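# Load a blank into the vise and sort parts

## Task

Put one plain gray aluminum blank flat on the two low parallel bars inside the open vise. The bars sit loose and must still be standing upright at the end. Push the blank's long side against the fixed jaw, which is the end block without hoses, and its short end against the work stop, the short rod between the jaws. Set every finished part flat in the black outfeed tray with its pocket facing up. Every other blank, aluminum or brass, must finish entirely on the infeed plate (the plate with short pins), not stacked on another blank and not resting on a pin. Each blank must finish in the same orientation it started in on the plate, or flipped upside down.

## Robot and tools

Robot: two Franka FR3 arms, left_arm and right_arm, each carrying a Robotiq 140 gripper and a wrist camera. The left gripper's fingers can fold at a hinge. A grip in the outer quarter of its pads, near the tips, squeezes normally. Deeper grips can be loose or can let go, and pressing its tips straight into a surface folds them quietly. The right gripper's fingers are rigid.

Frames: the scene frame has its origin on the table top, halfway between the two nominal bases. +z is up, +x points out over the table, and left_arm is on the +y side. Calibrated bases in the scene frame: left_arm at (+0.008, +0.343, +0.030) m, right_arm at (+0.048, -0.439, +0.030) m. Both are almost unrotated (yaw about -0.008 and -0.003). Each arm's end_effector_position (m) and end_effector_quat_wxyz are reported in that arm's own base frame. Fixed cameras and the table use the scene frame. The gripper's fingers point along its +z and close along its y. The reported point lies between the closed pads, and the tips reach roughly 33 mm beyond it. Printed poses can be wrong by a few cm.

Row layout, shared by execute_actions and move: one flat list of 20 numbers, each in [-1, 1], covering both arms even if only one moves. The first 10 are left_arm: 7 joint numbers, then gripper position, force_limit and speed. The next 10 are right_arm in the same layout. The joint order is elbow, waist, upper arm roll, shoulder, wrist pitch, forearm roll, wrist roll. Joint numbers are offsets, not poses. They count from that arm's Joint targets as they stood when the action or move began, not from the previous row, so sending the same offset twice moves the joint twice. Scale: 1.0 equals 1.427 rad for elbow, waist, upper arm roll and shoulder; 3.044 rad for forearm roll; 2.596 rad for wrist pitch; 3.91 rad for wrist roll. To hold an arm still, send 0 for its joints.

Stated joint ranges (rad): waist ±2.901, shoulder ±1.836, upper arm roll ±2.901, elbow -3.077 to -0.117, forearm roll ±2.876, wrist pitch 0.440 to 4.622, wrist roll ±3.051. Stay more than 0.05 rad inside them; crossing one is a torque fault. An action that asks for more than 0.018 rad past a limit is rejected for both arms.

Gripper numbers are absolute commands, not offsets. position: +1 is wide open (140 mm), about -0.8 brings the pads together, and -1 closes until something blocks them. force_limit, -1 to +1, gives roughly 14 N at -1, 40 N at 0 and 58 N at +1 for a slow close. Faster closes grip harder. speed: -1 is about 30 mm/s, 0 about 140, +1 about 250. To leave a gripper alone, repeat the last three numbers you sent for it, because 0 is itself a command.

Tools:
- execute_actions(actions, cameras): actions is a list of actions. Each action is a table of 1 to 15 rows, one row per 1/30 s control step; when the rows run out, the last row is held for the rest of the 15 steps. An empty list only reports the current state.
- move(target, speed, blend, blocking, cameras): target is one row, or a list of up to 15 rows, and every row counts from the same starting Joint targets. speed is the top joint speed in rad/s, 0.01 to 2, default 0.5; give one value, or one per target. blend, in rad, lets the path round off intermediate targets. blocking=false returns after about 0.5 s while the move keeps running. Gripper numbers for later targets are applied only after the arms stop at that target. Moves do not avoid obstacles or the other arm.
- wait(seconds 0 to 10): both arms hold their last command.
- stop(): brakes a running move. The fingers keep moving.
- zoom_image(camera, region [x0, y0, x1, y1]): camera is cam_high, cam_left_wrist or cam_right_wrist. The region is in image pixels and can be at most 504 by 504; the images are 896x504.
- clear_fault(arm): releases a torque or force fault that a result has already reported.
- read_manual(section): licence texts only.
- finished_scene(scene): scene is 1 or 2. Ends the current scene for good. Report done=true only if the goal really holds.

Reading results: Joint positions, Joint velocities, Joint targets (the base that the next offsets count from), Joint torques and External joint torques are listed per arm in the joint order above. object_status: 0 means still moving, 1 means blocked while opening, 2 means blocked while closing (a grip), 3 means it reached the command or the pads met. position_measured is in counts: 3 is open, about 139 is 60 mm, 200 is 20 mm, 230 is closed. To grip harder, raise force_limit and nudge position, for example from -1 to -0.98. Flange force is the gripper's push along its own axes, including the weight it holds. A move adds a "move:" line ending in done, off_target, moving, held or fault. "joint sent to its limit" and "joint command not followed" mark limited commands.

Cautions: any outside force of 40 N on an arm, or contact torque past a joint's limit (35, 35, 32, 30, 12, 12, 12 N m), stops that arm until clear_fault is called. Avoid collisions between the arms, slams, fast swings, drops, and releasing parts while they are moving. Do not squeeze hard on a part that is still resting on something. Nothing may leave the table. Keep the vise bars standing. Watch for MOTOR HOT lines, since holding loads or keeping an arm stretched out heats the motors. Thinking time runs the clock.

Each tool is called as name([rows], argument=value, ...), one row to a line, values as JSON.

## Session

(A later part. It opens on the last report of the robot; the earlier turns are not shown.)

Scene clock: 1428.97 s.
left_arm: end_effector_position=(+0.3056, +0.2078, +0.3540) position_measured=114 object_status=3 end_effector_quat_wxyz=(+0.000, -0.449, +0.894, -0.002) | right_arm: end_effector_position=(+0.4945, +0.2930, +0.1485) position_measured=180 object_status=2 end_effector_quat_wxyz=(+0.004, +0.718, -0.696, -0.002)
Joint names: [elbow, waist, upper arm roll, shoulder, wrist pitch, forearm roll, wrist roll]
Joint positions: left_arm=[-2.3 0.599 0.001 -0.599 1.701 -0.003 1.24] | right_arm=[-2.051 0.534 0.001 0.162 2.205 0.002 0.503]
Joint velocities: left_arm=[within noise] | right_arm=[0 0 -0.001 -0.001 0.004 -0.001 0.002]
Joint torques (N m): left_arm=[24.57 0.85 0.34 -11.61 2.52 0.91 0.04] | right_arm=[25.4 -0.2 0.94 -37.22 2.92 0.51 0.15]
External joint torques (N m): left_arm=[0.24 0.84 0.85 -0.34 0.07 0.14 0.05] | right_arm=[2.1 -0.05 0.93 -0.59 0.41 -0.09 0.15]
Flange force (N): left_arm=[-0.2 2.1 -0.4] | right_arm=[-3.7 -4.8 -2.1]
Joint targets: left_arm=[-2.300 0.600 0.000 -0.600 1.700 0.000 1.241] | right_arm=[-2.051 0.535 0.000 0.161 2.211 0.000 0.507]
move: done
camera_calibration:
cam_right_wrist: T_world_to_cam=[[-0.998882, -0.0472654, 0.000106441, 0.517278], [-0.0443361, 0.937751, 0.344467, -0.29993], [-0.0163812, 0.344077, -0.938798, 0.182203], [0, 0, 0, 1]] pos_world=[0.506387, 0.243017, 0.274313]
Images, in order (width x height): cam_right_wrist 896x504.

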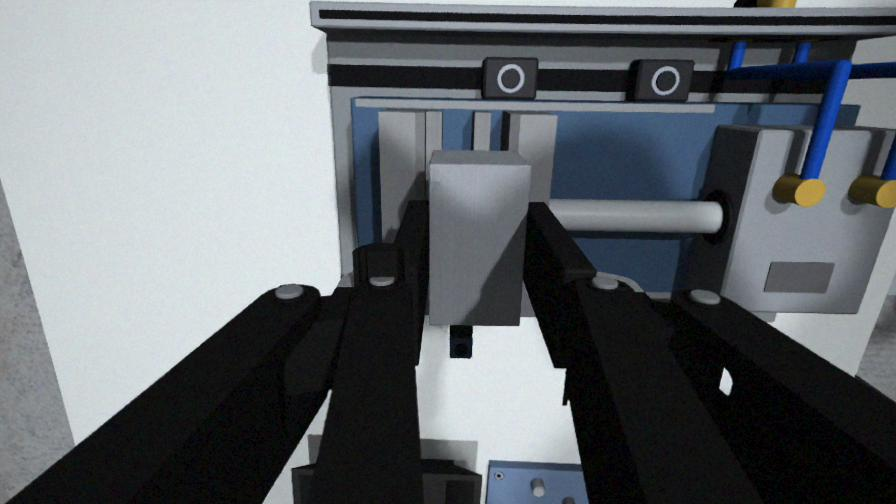

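move(target=[0,0,0,0,0,0,0,0.12,-0.1,-1, -0.00617,-0.0021,0,0.0227,0.01587,0,-0.00153,-1,-0.3,-1], speed=0.06, cameras=["cam_right_wrist"])

zoom_image(camera="cam_right_wrist", region=[390, 60, 550, 220])

Scene clock: 1444.60 s.
left_arm: end_effector_position=(+0.3056, +0.2078, +0.3540) position_measured=114 object_status=3 end_effector_quat_wxyz=(+0.000, -0.449, +0.894, -0.002) | right_arm: end_effector_position=(+0.4969, +0.2943, +0.1298) position_measured=180 object_status=2 end_effector_quat_wxyz=(+0.003, +0.717, -0.697, -0.002)
Joint names: [elbow, waist, upper arm roll, shoulder, wrist pitch, forearm roll, wrist roll]
Joint positions: left_arm=[-2.3 0.599 0.001 -0.599 1.701 -0.003 1.24] | right_arm=[-2.06 0.534 0.001 0.194 2.246 0.002 0.504]
Joint velocities: left_arm=[within noise] | right_arm=[0.001 -0.002 0.001 0 0.005 -0.001 0]
Joint torques (N m): left_arm=[24.58 0.76 0.3 -11.64 2.53 0.9 0.03] | right_arm=[25.01 -0.78 0.9 -37.6 2.94 0.47 -0.19]
External joint torques (N m): left_arm=[0.27 0.71 0.73 -0.37 0.09 0.12 0.03] | right_arm=[1.99 -0.81 0.71 -0.14 0.42 -0.11 -0.19]
Flange force (N): left_arm=[-0.1 1.8 -0.4] | right_arm=[-2.7 -6.3 -1.1]
Joint targets: left_arm=[-2.300 0.600 0.000 -0.600 1.700 0.000 1.241] | right_arm=[-2.060 0.532 0.000 0.193 2.252 0.000 0.501]
move: done
camera_calibration:
cam_right_wrist: T_world_to_cam=[[-0.998914, -0.0465805, -0.000450788, 0.519581], [-0.0438808, 0.937683, 0.34471, -0.294853], [-0.0156341, 0.344356, -0.938709, 0.163802], [0, 0, 0, 1]] pos_world=[0.50864, 0.244275, 0.255635]
Images, in order (width x height): cam_right_wrist 896x504.

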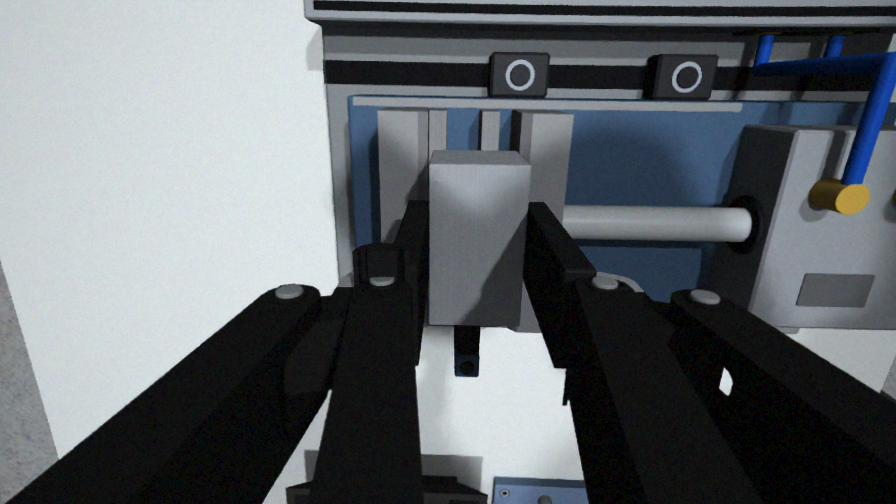

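Scaled by 3.150 from the camera's 896x504 image, which has a finer 1280x720 frame.

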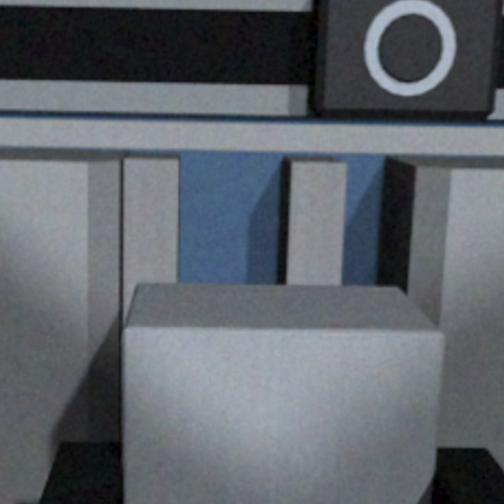

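move(target=[0,0,0,0,0,0,0,0.12,-0.1,-1, -0.00893,0,0,0.01507,0.0132,0,0,-1,-0.3,-1], speed=0.03, cameras=[])

Scene clock: 1464.13 s.
left_arm: end_effector_position=(+0.3056, +0.2078, +0.3540) position_measured=114 object_status=3 end_effector_quat_wxyz=(+0.000, -0.449, +0.894, -0.002) | right_arm: end_effector_position=(+0.4970, +0.2944, +0.1151) position_measured=180 object_status=2 end_effector_quat_wxyz=(+0.003, +0.717, -0.697, -0.002)
Joint names: [elbow, waist, upper arm roll, shoulder, wrist pitch, forearm roll, wrist roll]
Joint positions: left_arm=[-2.3 0.599 0.001 -0.599 1.701 -0.003 1.24] | right_arm=[-2.072 0.534 0.001 0.215 2.28 0.002 0.504]
Joint velocities: left_arm=[within noise] | right_arm=[-0.001 0 0 0.001 0.005 0.001 0]
Joint torques (N m): left_arm=[24.56 0.81 0.28 -11.63 2.51 0.9 0.02] | right_arm=[24.57 -0.7 0.97 -37.74 2.88 0.47 -0.2]
External joint torques (N m): left_arm=[0.17 0.77 0.75 -0.22 0.07 0.13 0.02] | right_arm=[1.94 -0.54 0.93 0.02 0.37 -0.09 -0.2]
Flange force (N): left_arm=[-0.4 1.8 -0.2] | right_arm=[-3.1 -6.3 -0.7]
Joint targets: left_arm=[-2.300 0.600 0.000 -0.600 1.700 0.000 1.241] | right_arm=[-2.072 0.532 0.000 0.214 2.287 0.000 0.501]
move: done
No camera images: "cameras" was empty.

move(target=[0,0,0,0,0,0,0,0.12,-0.1,-1, -0.00323,0,0,0.0063,0.00524,0,0,-1,-0.3,-1], speed=0.02, cameras=["cam_right_wrist"])

zoom_image(camera="cam_right_wrist", region=[390, 60, 550, 220])

Scene clock: 1467.43 s.
left_arm: end_effector_position=(+0.3056, +0.2078, +0.3540) position_measured=114 object_status=3 end_effector_quat_wxyz=(+0.000, -0.449, +0.894, -0.002) | right_arm: end_effector_position=(+0.4971, +0.2944, +0.1092) position_measured=180 object_status=2 end_effector_quat_wxyz=(+0.003, +0.717, -0.697, -0.002)
Joint names: [elbow, waist, upper arm roll, shoulder, wrist pitch, forearm roll, wrist roll]
Joint positions: left_arm=[-2.3 0.599 0.001 -0.599 1.701 -0.003 1.24] | right_arm=[-2.077 0.533 0.001 0.224 2.294 0.002 0.504]
Joint velocities: left_arm=[within noise] | right_arm=[0 0.001 0 0 0.006 0 0.001]
Joint torques (N m): left_arm=[24.57 0.84 0.33 -11.64 2.53 0.9 0.05] | right_arm=[24.35 -0.72 1.05 -37.98 2.84 0.44 -0.27]
External joint torques (N m): left_arm=[0.2 0.86 0.88 -0.27 0.09 0.14 0.05] | right_arm=[1.82 -0.81 0.78 -0.04 0.33 -0.11 -0.27]
Flange force (N): left_arm=[-0.4 2.1 -0.3] | right_arm=[-2.4 -6.1 -0.7]
Joint targets: left_arm=[-2.300 0.600 0.000 -0.600 1.700 0.000 1.241] | right_arm=[-2.077 0.532 0.000 0.223 2.300 0.000 0.501]
move: done
camera_calibration:
cam_right_wrist: T_world_to_cam=[[-0.998918, -0.0464996, -0.000999084, 0.519816], [-0.04399, 0.937593, 0.344941, -0.287707], [-0.0151029, 0.344612, -0.938624, 0.144048], [0, 0, 0, 1]] pos_world=[0.508773, 0.244282, 0.234968]
Images, in order (width x height): cam_right_wrist 896x504.

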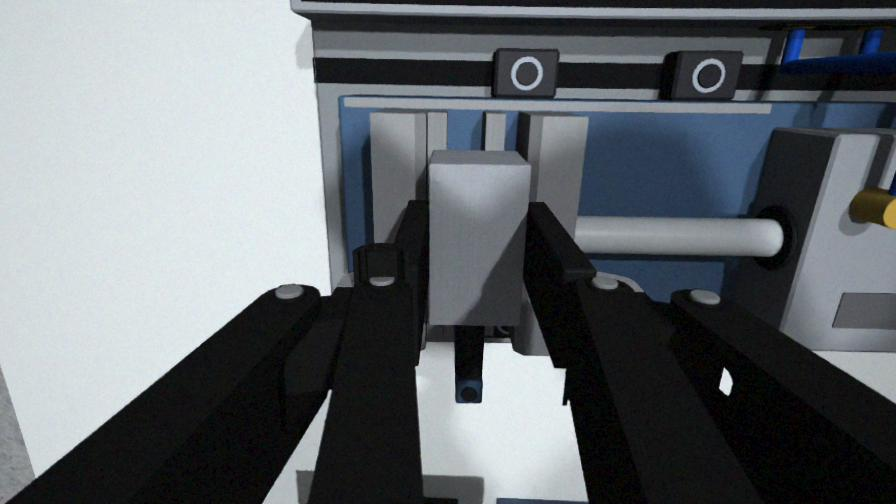

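Scaled by 3.150 from the camera's 896x504 image, which has a finer 1280x720 frame.

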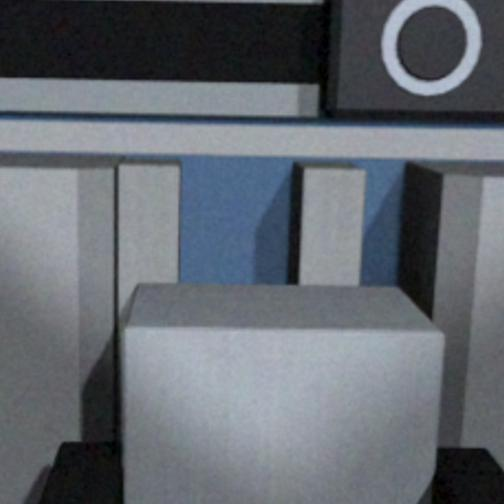

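move(target=[0,0,0,0,0,0,0,0.12,-0.1,-1, -0.00205,0,0,0.00429,0.00348,0,0,-1,-0.3,-1], speed=0.015, cameras=[])

move(target=[0,0,0,0,0,0,0,0.12,-0.1,-1, -0.00148,0,0,0.00326,0.0026,0,0,-1,-0.3,-1], speed=0.01, cameras=[])

Scene clock: 1475.97 s.
left_arm: end_effector_position=(+0.3056, +0.2078, +0.3540) position_measured=114 object_status=3 end_effector_quat_wxyz=(+0.000, -0.449, +0.894, -0.002) | right_arm: end_effector_position=(+0.4981, +0.2949, +0.1071) position_measured=180 object_status=2 end_effector_quat_wxyz=(+0.001, +0.717, -0.697, -0.001)
Joint names: [elbow, waist, upper arm roll, shoulder, wrist pitch, forearm roll, wrist roll]
Joint positions: left_arm=[-2.3 0.599 0.001 -0.599 1.701 -0.003 1.24] | right_arm=[-2.078 0.533 0.001 0.227 2.303 0.002 0.504]
Joint velocities: left_arm=[within noise] | right_arm=[0 0 -0.001 0 0.003 -0.001 -0.002]
Joint torques (N m): left_arm=[24.59 0.83 0.28 -11.65 2.53 0.89 0.02] | right_arm=[23.48 -0.64 1 -36.6 2.95 0.46 -0.19]
External joint torques (N m): left_arm=[0.24 0.83 0.82 -0.36 0.08 0.12 0.02] | right_arm=[1.06 -0.61 0.83 1.29 0.44 -0.1 -0.19]
Flange force (N): left_arm=[-0.2 2.0 -0.4] | right_arm=[-2.9 -6.4 2.2]
Joint targets: left_arm=[-2.300 0.600 0.000 -0.600 1.700 0.000 1.241] | right_arm=[-2.080 0.532 0.000 0.230 2.309 0.000 0.501]
move: done
No camera images: "cameras" was empty.

Scene clock: 1476.87 s.
left_arm: end_effector_position=(+0.3056, +0.2078, +0.3540) position_measured=114 object_status=3 end_effector_quat_wxyz=(+0.000, -0.449, +0.894, -0.002) | right_arm: end_effector_position=(+0.4991, +0.2955, +0.1071) position_measured=180 object_status=2 end_effector_quat_wxyz=(-0.001, +0.718, -0.697, -0.001)
Joint names: [elbow, waist, upper arm roll, shoulder, wrist pitch, forearm roll, wrist roll]
Joint positions: left_arm=[-2.3 0.599 0.001 -0.599 1.701 -0.003 1.24] | right_arm=[-2.079 0.533 0.001 0.228 2.308 0.002 0.503]
Joint velocities: within noise
Joint torques (N m): left_arm=[24.57 0.82 0.29 -11.61 2.52 0.9 0.06] | right_arm=[22.43 -0.68 0.87 -34.08 3.33 0.46 -0.18]
External joint torques (N m): left_arm=[0.21 0.87 0.84 -0.27 0.07 0.14 0.06] | right_arm=[-0.08 -0.48 0.86 3.96 0.79 -0.1 -0.18]
Flange force (N): left_arm=[-0.4 2.1 -0.3] | right_arm=[-4.2 -8.3 7.9]
Joint targets: left_arm=[-2.300 0.600 0.000 -0.600 1.700 0.000 1.241] | right_arm=[-2.082 0.532 0.000 0.234 2.316 0.000 0.501]
move: done
No camera images: "cameras" was empty.

execute_actions(actions=[], cameras=["cam_right_wrist", "cam_high"])

zoom_image(camera="cam_right_wrist", region=[390, 60, 550, 220])

zoom_image(camera="cam_right_wrist", region=[400, 290, 560, 410])

zoom_image(camera="cam_high", region=[460, 190, 600, 330])

Scene clock: 1480.63 s.
left_arm: end_effector_position=(+0.3056, +0.2078, +0.3540) position_measured=114 object_status=3 end_effector_quat_wxyz=(+0.000, -0.449, +0.894, -0.002) | right_arm: end_effector_position=(+0.4991, +0.2955, +0.1071) position_measured=180 object_status=2 end_effector_quat_wxyz=(-0.001, +0.718, -0.697, -0.001)
Joint names: [elbow, waist, upper arm roll, shoulder, wrist pitch, forearm roll, wrist roll]
Joint positions: left_arm=[-2.3 0.599 0.001 -0.599 1.701 -0.003 1.24] | right_arm=[-2.079 0.533 0.001 0.228 2.308 0.002 0.503]
Joint velocities: within noise
Joint torques (N m): left_arm=[24.6 0.82 0.28 -11.63 2.53 0.9 0.06] | right_arm=[22.46 -0.7 0.87 -34.02 3.32 0.47 -0.13]
External joint torques (N m): left_arm=[0.24 0.81 0.79 -0.32 0.08 0.13 0.06] | right_arm=[-0.05 -0.65 0.71 4.06 0.78 -0.09 -0.13]
Flange force (N): left_arm=[-0.3 2.0 -0.4] | right_arm=[-4.2 -8.7 8.0]
Joint targets: left_arm=[-2.300 0.600 0.000 -0.600 1.700 0.000 1.241] | right_arm=[-2.082 0.532 0.000 0.234 2.316 0.000 0.501]
Tool commands: left_gripper/position=+0.12 left_gripper/force_limit=-0.1 left_gripper/speed=-1.0 right_gripper/position=-1.0 right_gripper/force_limit=-0.3 right_gripper/speed=-1.0
camera_calibration:
cam_right_wrist: T_world_to_cam=[[-0.998866, -0.0470137, -0.00754905, 0.522738], [-0.0466987, 0.936267, 0.348173, -0.28659], [-0.00930095, 0.34813, -0.9374, 0.137685], [0, 0, 0, 1]] pos_world=[0.510042, 0.244968, 0.232795]
Images, in order (width x height): cam_high 896x504, cam_right_wrist 896x504.

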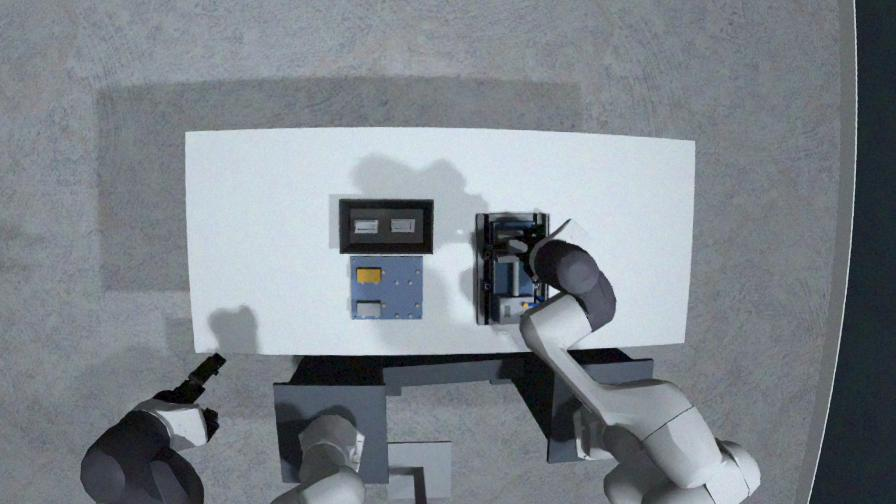

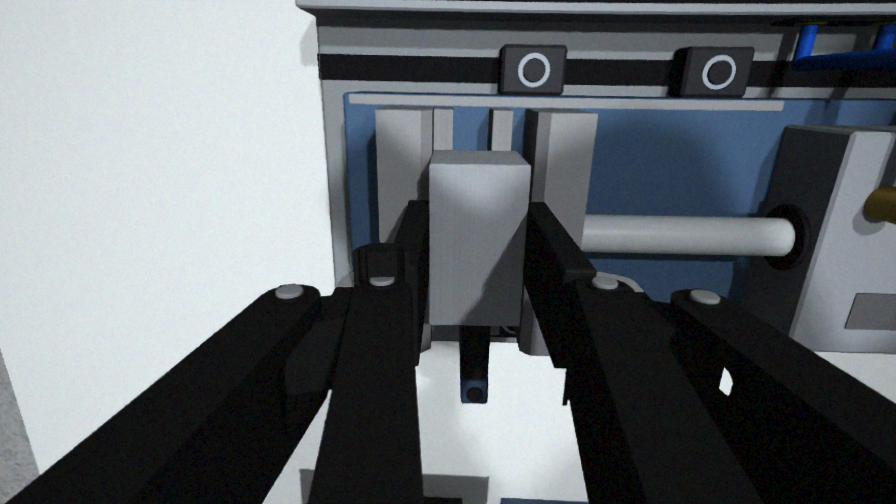

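Scaled by 3.150 from the camera's 896x504 image, which has a finer 1280x720 frame.

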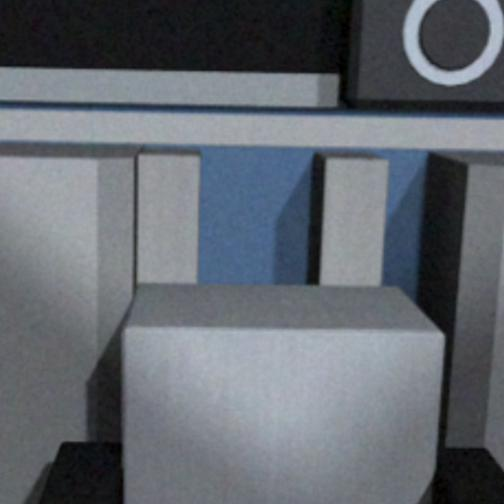

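Scaled by 3.150 from the camera's 896x504 image, which has a finer 1280x720 frame.

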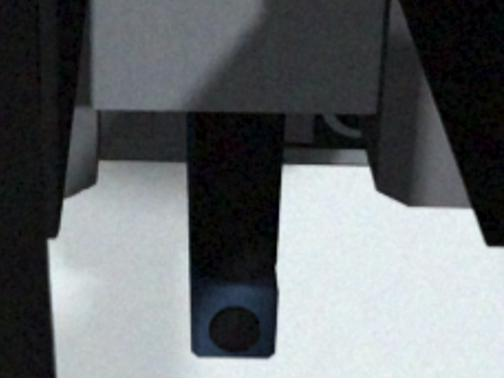

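Scaled by 3.600 from the camera's 896x504 image, which has a finer 1280x720 frame.

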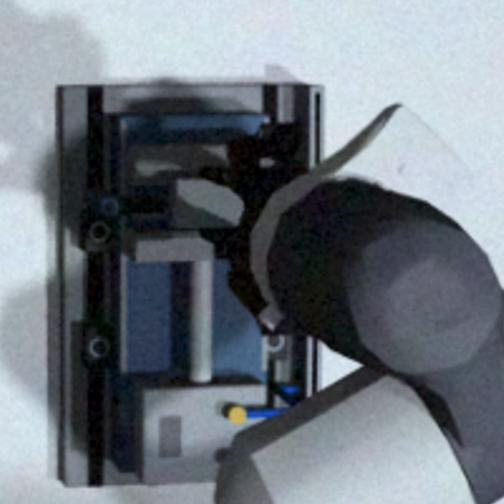

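move(target=[0,0,0,0,0,0,0,0.12,-0.1,-1, 0.00301,0,0,-0.00652,-0.00524,0,0,-1,-0.3,-1], speed=0.02, cameras=[])

Scene clock: 1501.63 s.
left_arm: end_effector_position=(+0.3056, +0.2078, +0.3540) position_measured=114 object_status=3 end_effector_quat_wxyz=(+0.000, -0.449, +0.894, -0.002) | right_arm: end_effector_position=(+0.4989, +0.2954, +0.1071) position_measured=180 object_status=2 end_effector_quat_wxyz=(+0.000, +0.718, -0.697, -0.001)
Joint names: [elbow, waist, upper arm roll, shoulder, wrist pitch, forearm roll, wrist roll]
Joint positions: left_arm=[-2.3 0.599 0.001 -0.599 1.701 -0.003 1.24] | right_arm=[-2.079 0.533 0.001 0.228 2.307 0.002 0.503]
Joint velocities: left_arm=[within noise] | right_arm=[-0.001 0 0.001 0 -0.003 0.001 0.001]
Joint torques (N m): left_arm=[24.59 0.83 0.31 -11.61 2.52 0.9 0] | right_arm=[24.39 -0.7 0.96 -38.89 2.33 0.44 -0.23]
External joint torques (N m): left_arm=[0.21 0.8 0.8 -0.21 0.07 0.13 0] | right_arm=[1.95 -0.77 0.7 -0.9 -0.19 -0.11 -0.23]
Flange force (N): left_arm=[-0.5 1.8 -0.3] | right_arm=[-1.9 -5.1 -3.2]
Joint targets: left_arm=[-2.300 0.600 0.000 -0.600 1.700 0.000 1.241] | right_arm=[-2.078 0.532 0.000 0.225 2.302 0.000 0.501]
move: done
No camera images: "cameras" was empty.

move(target=[0,0,0,0,0,0,0,0.12,-0.1,-1, 0.00156,0,0,-0.00319,-0.00261,0,0,-1,-0.3,-1], speed=0.02, cameras=[])

Scene clock: 1505.07 s.
left_arm: end_effector_position=(+0.3056, +0.2078, +0.3540) position_measured=114 object_status=3 end_effector_quat_wxyz=(+0.000, -0.449, +0.894, -0.002) | right_arm: end_effector_position=(+0.4979, +0.2948, +0.1090) position_measured=180 object_status=2 end_effector_quat_wxyz=(+0.001, +0.718, -0.697, -0.001)
Joint names: [elbow, waist, upper arm roll, shoulder, wrist pitch, forearm roll, wrist roll]
Joint positions: left_arm=[-2.3 0.599 0.001 -0.599 1.701 -0.003 1.24] | right_arm=[-2.078 0.533 0.001 0.224 2.299 0.002 0.503]
Joint velocities: left_arm=[within noise] | right_arm=[0.002 -0.001 -0.002 0.001 -0.004 0.001 0]
Joint torques (N m): left_arm=[24.57 0.83 0.3 -11.66 2.53 0.9 0.02] | right_arm=[25.19 -0.66 1 -39.05 2.37 0.43 -0.17]
External joint torques (N m): left_arm=[0.16 0.83 0.81 -0.2 0.08 0.13 0.02] | right_arm=[2.73 -0.78 0.7 -1.26 -0.14 -0.13 -0.17]
Flange force (N): left_arm=[-0.4 1.9 -0.2] | right_arm=[-2.9 -6.7 -4.3]
Joint targets: left_arm=[-2.300 0.600 0.000 -0.600 1.700 0.000 1.241] | right_arm=[-2.075 0.532 0.000 0.220 2.296 0.000 0.501]
move: done
No camera images: "cameras" was empty.

move(target=[0,0,0,0,0,0,0,0.12,-0.1,-1, 0.00386,0.00319,0,0.00268,-0.00065,0,0.00116,-1,-0.3,-1], speed=0.01, cameras=[])

Scene clock: 1512.67 s.
left_arm: end_effector_position=(+0.3056, +0.2078, +0.3540) position_measured=114 object_status=3 end_effector_quat_wxyz=(+0.000, -0.449, +0.894, -0.002) | right_arm: end_effector_position=(+0.4991, +0.2964, +0.1107) position_measured=180 object_status=2 end_effector_quat_wxyz=(+0.000, +0.718, -0.696, -0.001)
Joint names: [elbow, waist, upper arm roll, shoulder, wrist pitch, forearm roll, wrist roll]
Joint positions: left_arm=[-2.3 0.599 0.001 -0.599 1.701 -0.003 1.24] | right_arm=[-2.073 0.535 0.001 0.224 2.297 0.002 0.503]
Joint velocities: within noise
Joint torques (N m): left_arm=[24.61 0.85 0.3 -11.66 2.52 0.9 0.01] | right_arm=[25.19 0.01 0.92 -37.84 2.37 0.45 0.04]
External joint torques (N m): left_arm=[0.25 0.89 0.86 -0.34 0.07 0.14 0.01] | right_arm=[2.66 0.06 0.77 0.17 -0.15 -0.11 0.04]
Flange force (N): left_arm=[-0.3 2.1 -0.4] | right_arm=[-5.8 -9.2 -2.1]
Joint targets: left_arm=[-2.300 0.600 0.000 -0.600 1.700 0.000 1.241] | right_arm=[-2.070 0.536 0.000 0.224 2.294 0.000 0.505]
move: done
No camera images: "cameras" was empty.

execute_actions(actions=[], cameras=["cam_right_wrist"])

zoom_image(camera="cam_right_wrist", region=[400, 80, 500, 180])

zoom_image(camera="cam_right_wrist", region=[410, 300, 550, 410])

Scene clock: 1515.87 s.
left_arm: end_effector_position=(+0.3056, +0.2078, +0.3540) position_measured=114 object_status=3 end_effector_quat_wxyz=(+0.000, -0.449, +0.894, -0.002) | right_arm: end_effector_position=(+0.4990, +0.2965, +0.1107) position_measured=180 object_status=2 end_effector_quat_wxyz=(+0.000, +0.718, -0.696, -0.001)
Joint names: [elbow, waist, upper arm roll, shoulder, wrist pitch, forearm roll, wrist roll]
Joint positions: left_arm=[-2.3 0.599 0.001 -0.599 1.701 -0.003 1.24] | right_arm=[-2.073 0.535 0.001 0.225 2.297 0.002 0.503]
Joint velocities: within noise
Joint torques (N m): left_arm=[24.59 0.85 0.28 -11.63 2.52 0.89 0.01] | right_arm=[25.01 0.1 0.93 -38.02 2.44 0.45 0.08]
External joint torques (N m): left_arm=[0.21 0.82 0.75 -0.3 0.07 0.12 0.01] | right_arm=[2.41 0.08 0.72 0.02 -0.1 -0.11 0.08]
Flange force (N): left_arm=[-0.2 1.9 -0.3] | right_arm=[-5.2 -7.9 -2.0]
Joint targets: left_arm=[-2.300 0.600 0.000 -0.600 1.700 0.000 1.241] | right_arm=[-2.070 0.536 0.000 0.224 2.294 0.000 0.505]
Tool commands: left_gripper/position=+0.12 left_gripper/force_limit=-0.1 left_gripper/speed=-1.0 right_gripper/position=-1.0 right_gripper/force_limit=-0.3 right_gripper/speed=-1.0
camera_calibration:
cam_right_wrist: T_world_to_cam=[[-0.998804, -0.048498, -0.00617546, 0.522965], [-0.0476198, 0.936468, 0.347506, -0.288229], [-0.0110702, 0.347384, -0.937657, 0.141834], [0, 0, 0, 1]] pos_world=[0.510185, 0.246009, 0.236382]
Images, in order (width x height): cam_right_wrist 896x504.

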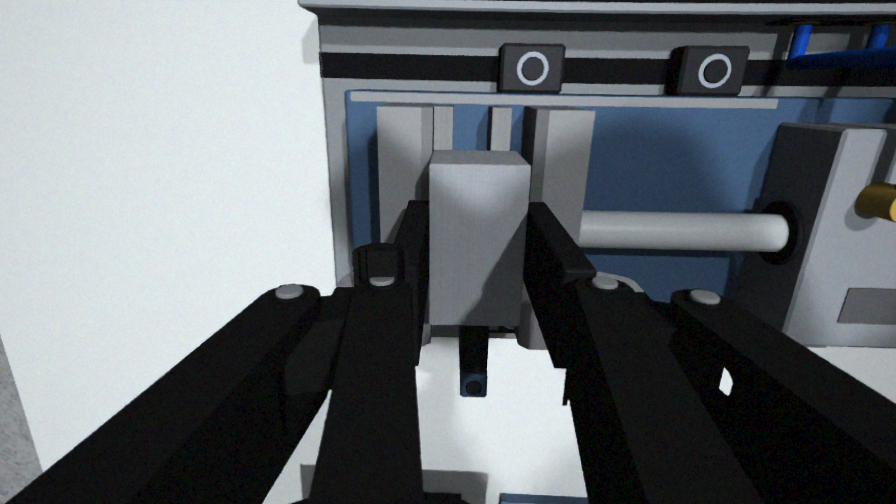

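Scaled by 5.040 from the camera's 896x504 image, which has a finer 1280x720 frame.

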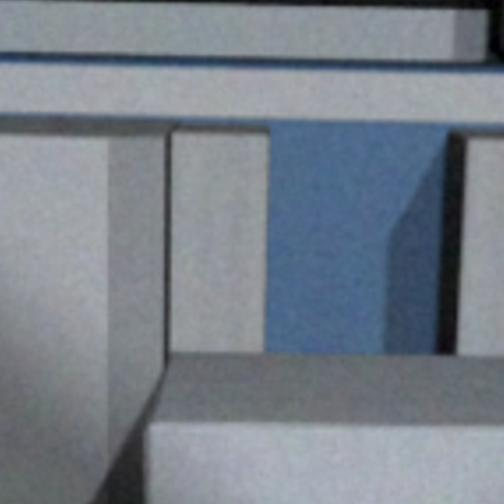

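Scaled by 3.600 from the camera's 896x504 image, which has a finer 1280x720 frame.

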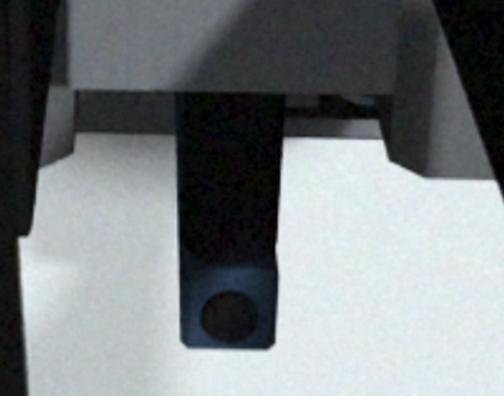

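move(target=[0,0,0,0,0,0,0,0.12,-0.1,-1, 0.0058,0.00394,0,0.00544,-0.0002,0,0.00144,-1,-0.3,-1], speed=0.01, cameras=["cam_right_wrist"])

zoom_image(camera="cam_right_wrist", region=[400, 80, 500, 180])

zoom_image(camera="cam_right_wrist", region=[410, 300, 550, 410])

Scene clock: 1525.40 s.
left_arm: end_effector_position=(+0.3056, +0.2078, +0.3540) position_measured=114 object_status=3 end_effector_quat_wxyz=(+0.000, -0.449, +0.894, -0.002) | right_arm: end_effector_position=(+0.4991, +0.3001, +0.1094) position_measured=180 object_status=2 end_effector_quat_wxyz=(+0.001, +0.719, -0.695, -0.001)
Joint names: [elbow, waist, upper arm roll, shoulder, wrist pitch, forearm roll, wrist roll]
Joint positions: left_arm=[-2.3 0.599 0.001 -0.599 1.701 -0.003 1.24] | right_arm=[-2.065 0.54 0.001 0.232 2.296 0.002 0.507]
Joint velocities: within noise
Joint torques (N m): left_arm=[24.58 0.81 0.32 -11.68 2.54 0.9 0.06] | right_arm=[25.44 0.39 1.22 -38.25 2.61 0.46 0.06]
External joint torques (N m): left_arm=[0.23 0.85 0.87 -0.36 0.09 0.14 0.06] | right_arm=[3.03 0.2 0.85 -0.21 0.11 -0.1 0.06]
Flange force (N): left_arm=[-0.2 2.2 -0.3] | right_arm=[-6.1 -9.2 -2.3]
Joint targets: left_arm=[-2.300 0.600 0.000 -0.600 1.700 0.000 1.241] | right_arm=[-2.062 0.542 0.000 0.232 2.293 0.000 0.511]
move: done
camera_calibration:
cam_right_wrist: T_world_to_cam=[[-0.998736, -0.0499877, -0.00530998, 0.523473], [-0.0487217, 0.936575, 0.347063, -0.290603], [-0.0123757, 0.346883, -0.937827, 0.140258], [0, 0, 0, 1]] pos_world=[0.510388, 0.249686, 0.235175]
Images, in order (width x height): cam_right_wrist 896x504.

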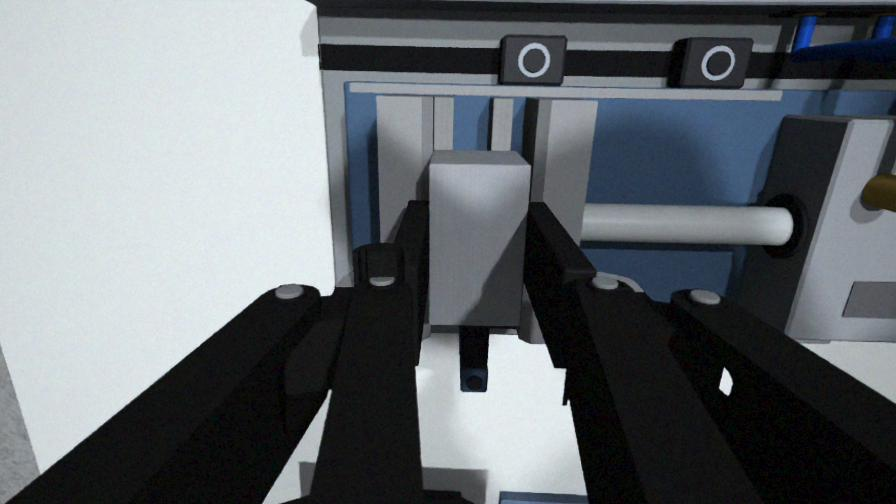

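Scaled by 5.040 from the camera's 896x504 image, which has a finer 1280x720 frame.

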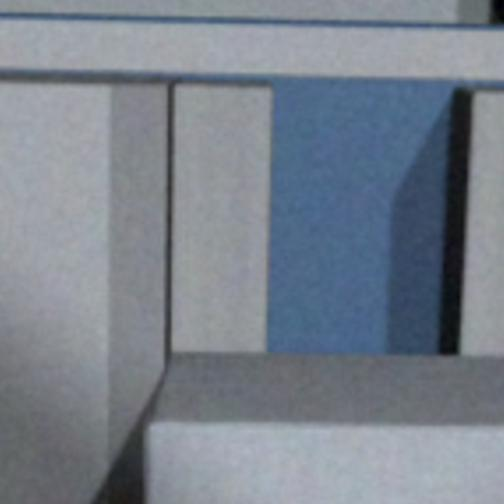

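Scaled by 3.600 from the camera's 896x504 image, which has a finer 1280x720 frame.

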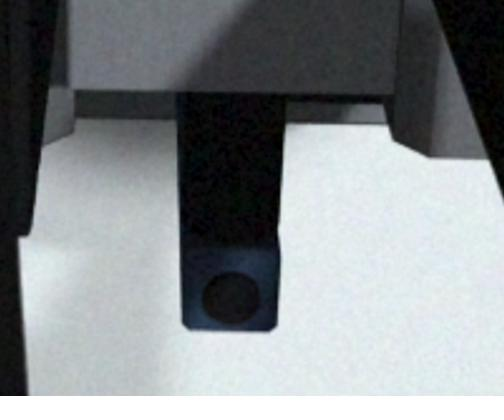

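move(target=[0,0,0,0,0,0,0,0.12,-0.1,-1, 0.0036,0.00319,0,0.00321,-0.00022,0,0.00116,-1,-0.3,-1], speed=0.01, cameras=[])

Scene clock: 1530.23 s.
left_arm: end_effector_position=(+0.3056, +0.2078, +0.3540) position_measured=114 object_status=3 end_effector_quat_wxyz=(+0.000, -0.449, +0.894, -0.002) | right_arm: end_effector_position=(+0.4993, +0.3002, +0.1086) position_measured=180 object_status=2 end_effector_quat_wxyz=(+0.002, +0.717, -0.697, -0.001)
Joint names: [elbow, waist, upper arm roll, shoulder, wrist pitch, forearm roll, wrist roll]
Joint positions: left_arm=[-2.3 0.599 0.001 -0.599 1.701 -0.003 1.24] | right_arm=[-2.061 0.543 -0.001 0.237 2.292 0.001 0.511]
Joint velocities: left_arm=[within noise] | right_arm=[0.002 0.003 -0.001 0.001 0 -0.001 0.004]
Joint torques (N m): left_arm=[24.6 0.87 0.3 -11.66 2.53 0.92 0.04] | right_arm=[25.65 2.08 2.4 -38.01 2.87 0.71 0.16]
External joint torques (N m): left_arm=[0.23 0.83 0.75 -0.33 0.08 0.14 0.04] | right_arm=[3.08 2.07 2.21 0.32 0.35 0.15 0.16]
Flange force (N): left_arm=[-0.2 1.9 -0.4] | right_arm=[-9.5 -8.8 -1.1]
Joint targets: left_arm=[-2.300 0.600 0.000 -0.600 1.700 0.000 1.241] | right_arm=[-2.057 0.547 0.000 0.237 2.293 0.000 0.515]
move: done
No camera images: "cameras" was empty.

move(target=[0,0,0,0,0,0,0,0.12,-0.1,-1, 0.00348,-0.00092,0,0.00241,-0.00059,0,-0.00034,-1,-0.3,-1], speed=0.01, cameras=["cam_right_wrist"])

zoom_image(camera="cam_right_wrist", region=[400, 80, 500, 180])

zoom_image(camera="cam_right_wrist", region=[410, 300, 550, 410])

Scene clock: 1535.93 s.
left_arm: end_effector_position=(+0.3056, +0.2078, +0.3540) position_measured=114 object_status=3 end_effector_quat_wxyz=(+0.000, -0.449, +0.894, -0.002) | right_arm: end_effector_position=(+0.4994, +0.3003, +0.1082) position_measured=180 object_status=2 end_effector_quat_wxyz=(+0.004, +0.717, -0.697, -0.001)
Joint names: [elbow, waist, upper arm roll, shoulder, wrist pitch, forearm roll, wrist roll]
Joint positions: left_arm=[-2.3 0.599 0.001 -0.599 1.701 -0.003 1.24] | right_arm=[-2.056 0.543 -0.001 0.24 2.288 0.001 0.512]
Joint velocities: within noise
Joint torques (N m): left_arm=[24.6 0.86 0.3 -11.66 2.52 0.89 0.02] | right_arm=[25.9 1.16 2.29 -38.1 3.31 0.78 0.08]
External joint torques (N m): left_arm=[0.22 0.89 0.85 -0.31 0.07 0.12 0.02] | right_arm=[3.35 1.24 2.18 0.35 0.81 0.22 0.08]
Flange force (N): left_arm=[-0.3 2.1 -0.3] | right_arm=[-8.8 -9.9 -0.2]
Joint targets: left_arm=[-2.300 0.600 0.000 -0.600 1.700 0.000 1.241] | right_arm=[-2.052 0.545 0.000 0.240 2.291 0.000 0.514]
move: done
camera_calibration:
cam_right_wrist: T_world_to_cam=[[-0.998941, -0.0459969, -0.000480783, 0.52223], [-0.0433695, 0.938296, 0.343102, -0.293146], [-0.0153305, 0.34276, -0.939298, 0.141842], [0, 0, 0, 1]] pos_world=[0.511138, 0.250461, 0.234062]
Images, in order (width x height): cam_right_wrist 896x504.

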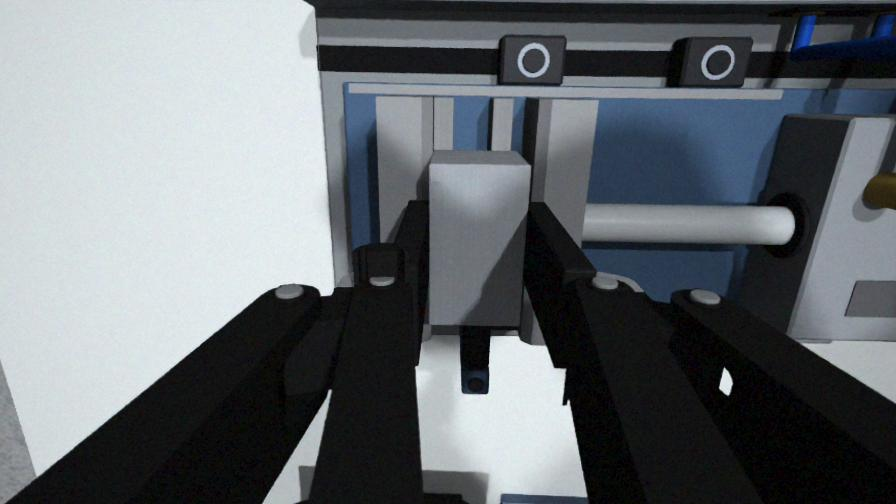

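Scaled by 5.040 from the camera's 896x504 image, which has a finer 1280x720 frame.

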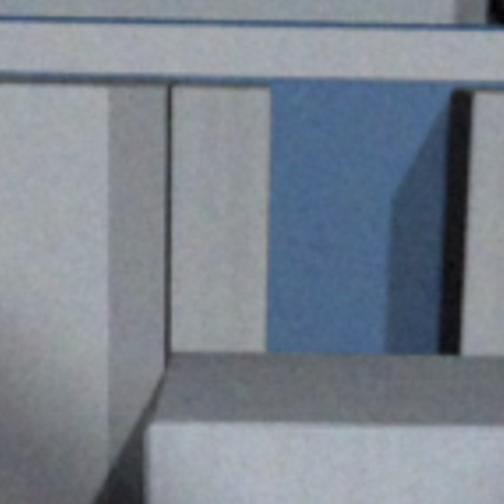

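Scaled by 3.600 from the camera's 896x504 image, which has a finer 1280x720 frame.

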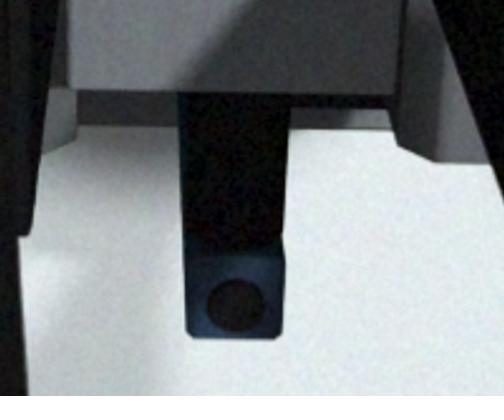

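move(target=[0,0,0,0,0,0,0,0.12,-0.1,-1, -0.00078,0,0,0.0016,0.00131,0,0,-1,-0.3,-1], speed=0.01, cameras=[])

Scene clock: 1541.27 s.
left_arm: end_effector_position=(+0.3056, +0.2078, +0.3540) position_measured=114 object_status=3 end_effector_quat_wxyz=(+0.000, -0.449, +0.894, -0.002) | right_arm: end_effector_position=(+0.4993, +0.3003, +0.1073) position_measured=180 object_status=2 end_effector_quat_wxyz=(+0.005, +0.717, -0.697, -0.001)
Joint names: [elbow, waist, upper arm roll, shoulder, wrist pitch, forearm roll, wrist roll]
Joint positions: left_arm=[-2.3 0.599 0.001 -0.599 1.701 -0.003 1.24] | right_arm=[-2.055 0.543 -0.001 0.242 2.288 0.001 0.512]
Joint velocities: within noise
Joint torques (N m): left_arm=[24.6 0.84 0.28 -11.65 2.53 0.89 0.05] | right_arm=[24.95 0.66 1.72 -38.01 3.18 0.81 0.06]
External joint torques (N m): left_arm=[0.16 0.81 0.75 -0.2 0.07 0.12 0.05] | right_arm=[2.4 0.62 1.48 0.41 0.67 0.25 0.06]
Flange force (N): left_arm=[-0.4 1.8 -0.2] | right_arm=[-6.2 -7.5 0.3]
Joint targets: left_arm=[-2.300 0.600 0.000 -0.600 1.700 0.000 1.241] | right_arm=[-2.053 0.545 0.000 0.242 2.295 0.000 0.514]
move: done
No camera images: "cameras" was empty.

move(target=[0,0,0,0,0,0,0,0.12,-0.1,-1, -0.00078,0,0,0.0016,0.00131,0,0,-1,-0.3,-1], speed=0.01, cameras=[])

Scene clock: 1543.57 s.
left_arm: end_effector_position=(+0.3056, +0.2078, +0.3540) position_measured=114 object_status=3 end_effector_quat_wxyz=(+0.000, -0.449, +0.894, -0.002) | right_arm: end_effector_position=(+0.4993, +0.3003, +0.1073) position_measured=180 object_status=2 end_effector_quat_wxyz=(+0.005, +0.717, -0.697, -0.001)
Joint names: [elbow, waist, upper arm roll, shoulder, wrist pitch, forearm roll, wrist roll]
Joint positions: left_arm=[-2.3 0.599 0.001 -0.599 1.701 -0.003 1.24] | right_arm=[-2.055 0.543 -0.001 0.242 2.288 0.001 0.512]
Joint velocities: within noise
Joint torques (N m): left_arm=[24.58 0.84 0.33 -11.64 2.53 0.91 0.02] | right_arm=[24.57 0.91 2.17 -36.66 3.56 0.79 0]
External joint torques (N m): left_arm=[0.13 0.88 0.88 -0.22 0.07 0.14 0.02] | right_arm=[2.01 1.08 2.13 1.88 1.06 0.23 0]
Flange force (N): left_arm=[-0.4 2.1 -0.1] | right_arm=[-7.8 -8.8 3.6]
Joint targets: left_arm=[-2.300 0.600 0.000 -0.600 1.700 0.000 1.241] | right_arm=[-2.054 0.545 0.000 0.245 2.298 0.000 0.514]
move: off_target (right_arm); right_arm: the wrist pitch is farthest, 0.011 rad from its target
No camera images: "cameras" was empty.

move(target=[0,0,0,0,0,0,0,0.12,-0.1,-1, 0.00463,-0.00123,0,0.00322,-0.00078,0,-0.00045,-1,-0.3,-1], speed=0.01, cameras=["cam_right_wrist"])

zoom_image(camera="cam_right_wrist", region=[400, 80, 500, 180])

zoom_image(camera="cam_right_wrist", region=[410, 300, 550, 410])

Scene clock: 1552.23 s.
left_arm: end_effector_position=(+0.3056, +0.2078, +0.3540) position_measured=114 object_status=3 end_effector_quat_wxyz=(+0.000, -0.449, +0.894, -0.002) | right_arm: end_effector_position=(+0.4996, +0.3004, +0.1073) position_measured=180 object_status=2 end_effector_quat_wxyz=(+0.006, +0.717, -0.697, -0.001)
Joint names: [elbow, waist, upper arm roll, shoulder, wrist pitch, forearm roll, wrist roll]
Joint positions: left_arm=[-2.3 0.599 0.001 -0.599 1.701 -0.003 1.24] | right_arm=[-2.052 0.543 -0.002 0.244 2.284 0 0.512]
Joint velocities: within noise
Joint torques (N m): left_arm=[24.59 0.84 0.3 -11.63 2.52 0.9 0.04] | right_arm=[25.97 0.86 2.42 -35.46 4.39 0.83 -0.07]
External joint torques (N m): left_arm=[0.18 0.81 0.78 -0.19 0.07 0.13 0.04] | right_arm=[3.44 0.8 2.16 3.09 1.9 0.27 -0.07]
Flange force (N): left_arm=[-0.5 1.9 -0.3] | right_arm=[-11.3 -15.9 6.2]
Joint targets: left_arm=[-2.300 0.600 0.000 -0.600 1.700 0.000 1.241] | right_arm=[-2.047 0.544 0.000 0.249 2.296 0.000 0.512]
move: off_target (right_arm); right_arm: the wrist pitch is farthest, 0.012 rad from its target
camera_calibration:
cam_right_wrist: T_world_to_cam=[[-0.998933, -0.046104, 0.0025769, 0.522076], [-0.0424552, 0.938957, 0.341405, -0.293385], [-0.0181597, 0.340931, -0.939913, 0.143071], [0, 0, 0, 1]] pos_world=[0.511662, 0.250768, 0.233292]
Images, in order (width x height): cam_right_wrist 896x504.

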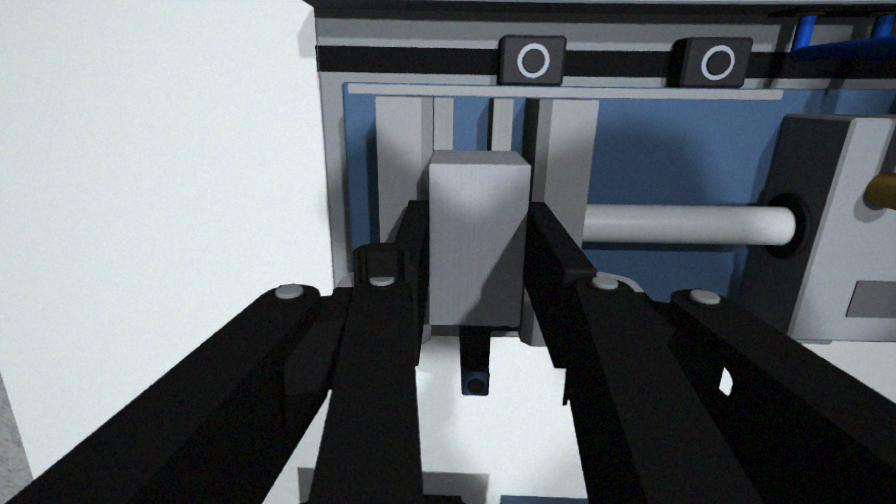

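Scaled by 5.040 from the camera's 896x504 image, which has a finer 1280x720 frame.

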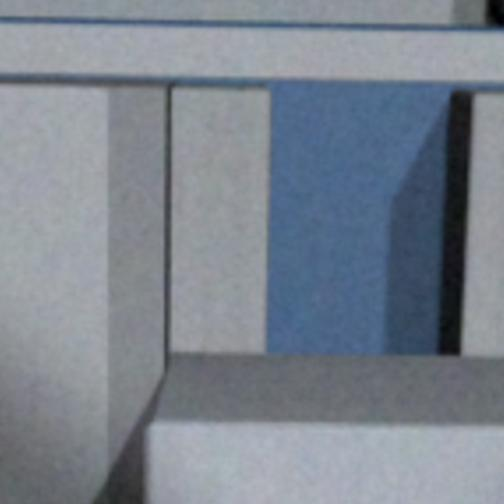

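Scaled by 3.600 from the camera's 896x504 image, which has a finer 1280x720 frame.

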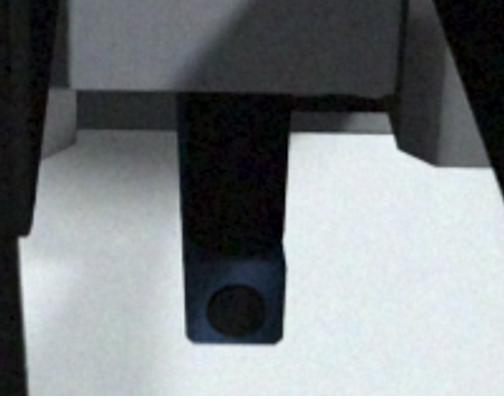

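move(target=[0,0,0,0,0,0,0,0.12,-0.1,-1, -0.0028,0,0,-0.00315,-0.00347,0,0,-1,-0.3,-1], speed=0.01, cameras=[])

Scene clock: 1561.30 s.
left_arm: end_effector_position=(+0.3056, +0.2078, +0.3540) position_measured=114 object_status=3 end_effector_quat_wxyz=(+0.000, -0.449, +0.894, -0.002) | right_arm: end_effector_position=(+0.4996, +0.3004, +0.1073) position_measured=180 object_status=2 end_effector_quat_wxyz=(+0.006, +0.717, -0.697, -0.001)
Joint names: [elbow, waist, upper arm roll, shoulder, wrist pitch, forearm roll, wrist roll]
Joint positions: left_arm=[-2.3 0.599 0.001 -0.599 1.701 -0.003 1.24] | right_arm=[-2.051 0.543 -0.002 0.244 2.284 0 0.512]
Joint velocities: within noise
Joint torques (N m): left_arm=[24.57 0.83 0.31 -11.66 2.52 0.91 0.03] | right_arm=[24.45 0.74 2.41 -37.6 3.27 0.83 -0.05]
External joint torques (N m): left_arm=[0.14 0.82 0.81 -0.25 0.07 0.13 0.03] | right_arm=[1.85 0.54 2.03 1.13 0.76 0.27 -0.05]
Flange force (N): left_arm=[-0.2 2.0 -0.2] | right_arm=[-6.1 -7.3 1.9]
Joint targets: left_arm=[-2.300 0.600 0.000 -0.600 1.700 0.000 1.241] | right_arm=[-2.051 0.544 0.000 0.245 2.287 0.000 0.512]
move: done
No camera images: "cameras" was empty.

move(target=[0,0,0,0,0,0,0,0.12,-0.1,-1, 0,0,0,0,0,0,0,-0.18,-0.3,-1], speed=0.02, cameras=["cam_right_wrist"])

zoom_image(camera="cam_right_wrist", region=[400, 80, 560, 240])

zoom_image(camera="cam_right_wrist", region=[400, 260, 560, 410])

Scene clock: 1565.53 s.
left_arm: end_effector_position=(+0.3056, +0.2078, +0.3540) position_measured=114 object_status=3 end_effector_quat_wxyz=(+0.000, -0.449, +0.894, -0.002) | right_arm: end_effector_position=(+0.4996, +0.3004, +0.1073) position_measured=151 object_status=0 end_effector_quat_wxyz=(+0.006, +0.717, -0.697, -0.001)
Joint names: [elbow, waist, upper arm roll, shoulder, wrist pitch, forearm roll, wrist roll]
Joint positions: left_arm=[-2.3 0.599 0.001 -0.599 1.701 -0.003 1.24] | right_arm=[-2.051 0.543 -0.002 0.244 2.284 0 0.512]
Joint velocities: within noise
Joint torques (N m): left_arm=[24.58 0.82 0.29 -11.63 2.53 0.91 0.02] | right_arm=[23.96 -0.33 1.13 -37.96 2.61 0.57 -0.01]
External joint torques (N m): left_arm=[0.23 0.87 0.88 -0.32 0.09 0.15 0.02] | right_arm=[1.42 -0.29 0.97 0.61 0.11 0.01 -0.01]
Flange force (N): left_arm=[-0.3 2.1 -0.3] | right_arm=[-3.7 -6.0 0.0]
Joint targets: left_arm=[-2.300 0.600 0.000 -0.600 1.700 0.000 1.241] | right_arm=[-2.051 0.544 0.000 0.245 2.287 0.000 0.512]
move: done
camera_calibration:
cam_right_wrist: T_world_to_cam=[[-0.998932, -0.0461167, 0.00291587, 0.52203], [-0.0423551, 0.939027, 0.341224, -0.293432], [-0.0184742, 0.340736, -0.939978, 0.143302], [0, 0, 0, 1]] pos_world=[0.511691, 0.250787, 0.233305]
Images, in order (width x height): cam_right_wrist 896x504.

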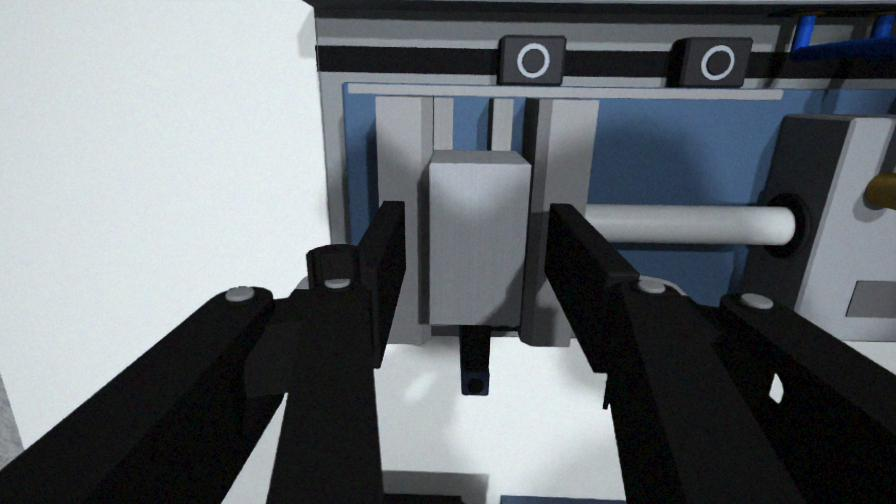

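Scaled by 3.150 from the camera's 896x504 image, which has a finer 1280x720 frame.

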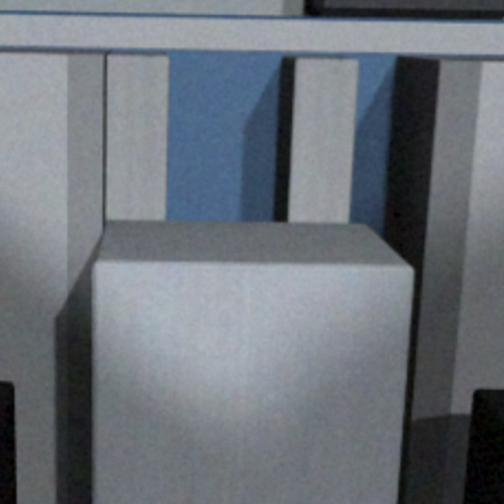

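Scaled by 3.150 from the camera's 896x504 image, which has a finer 1280x720 frame.

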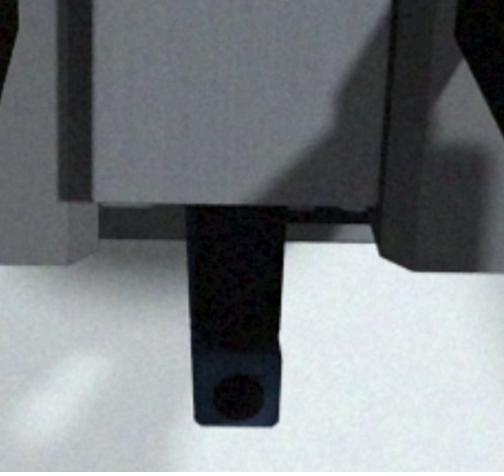

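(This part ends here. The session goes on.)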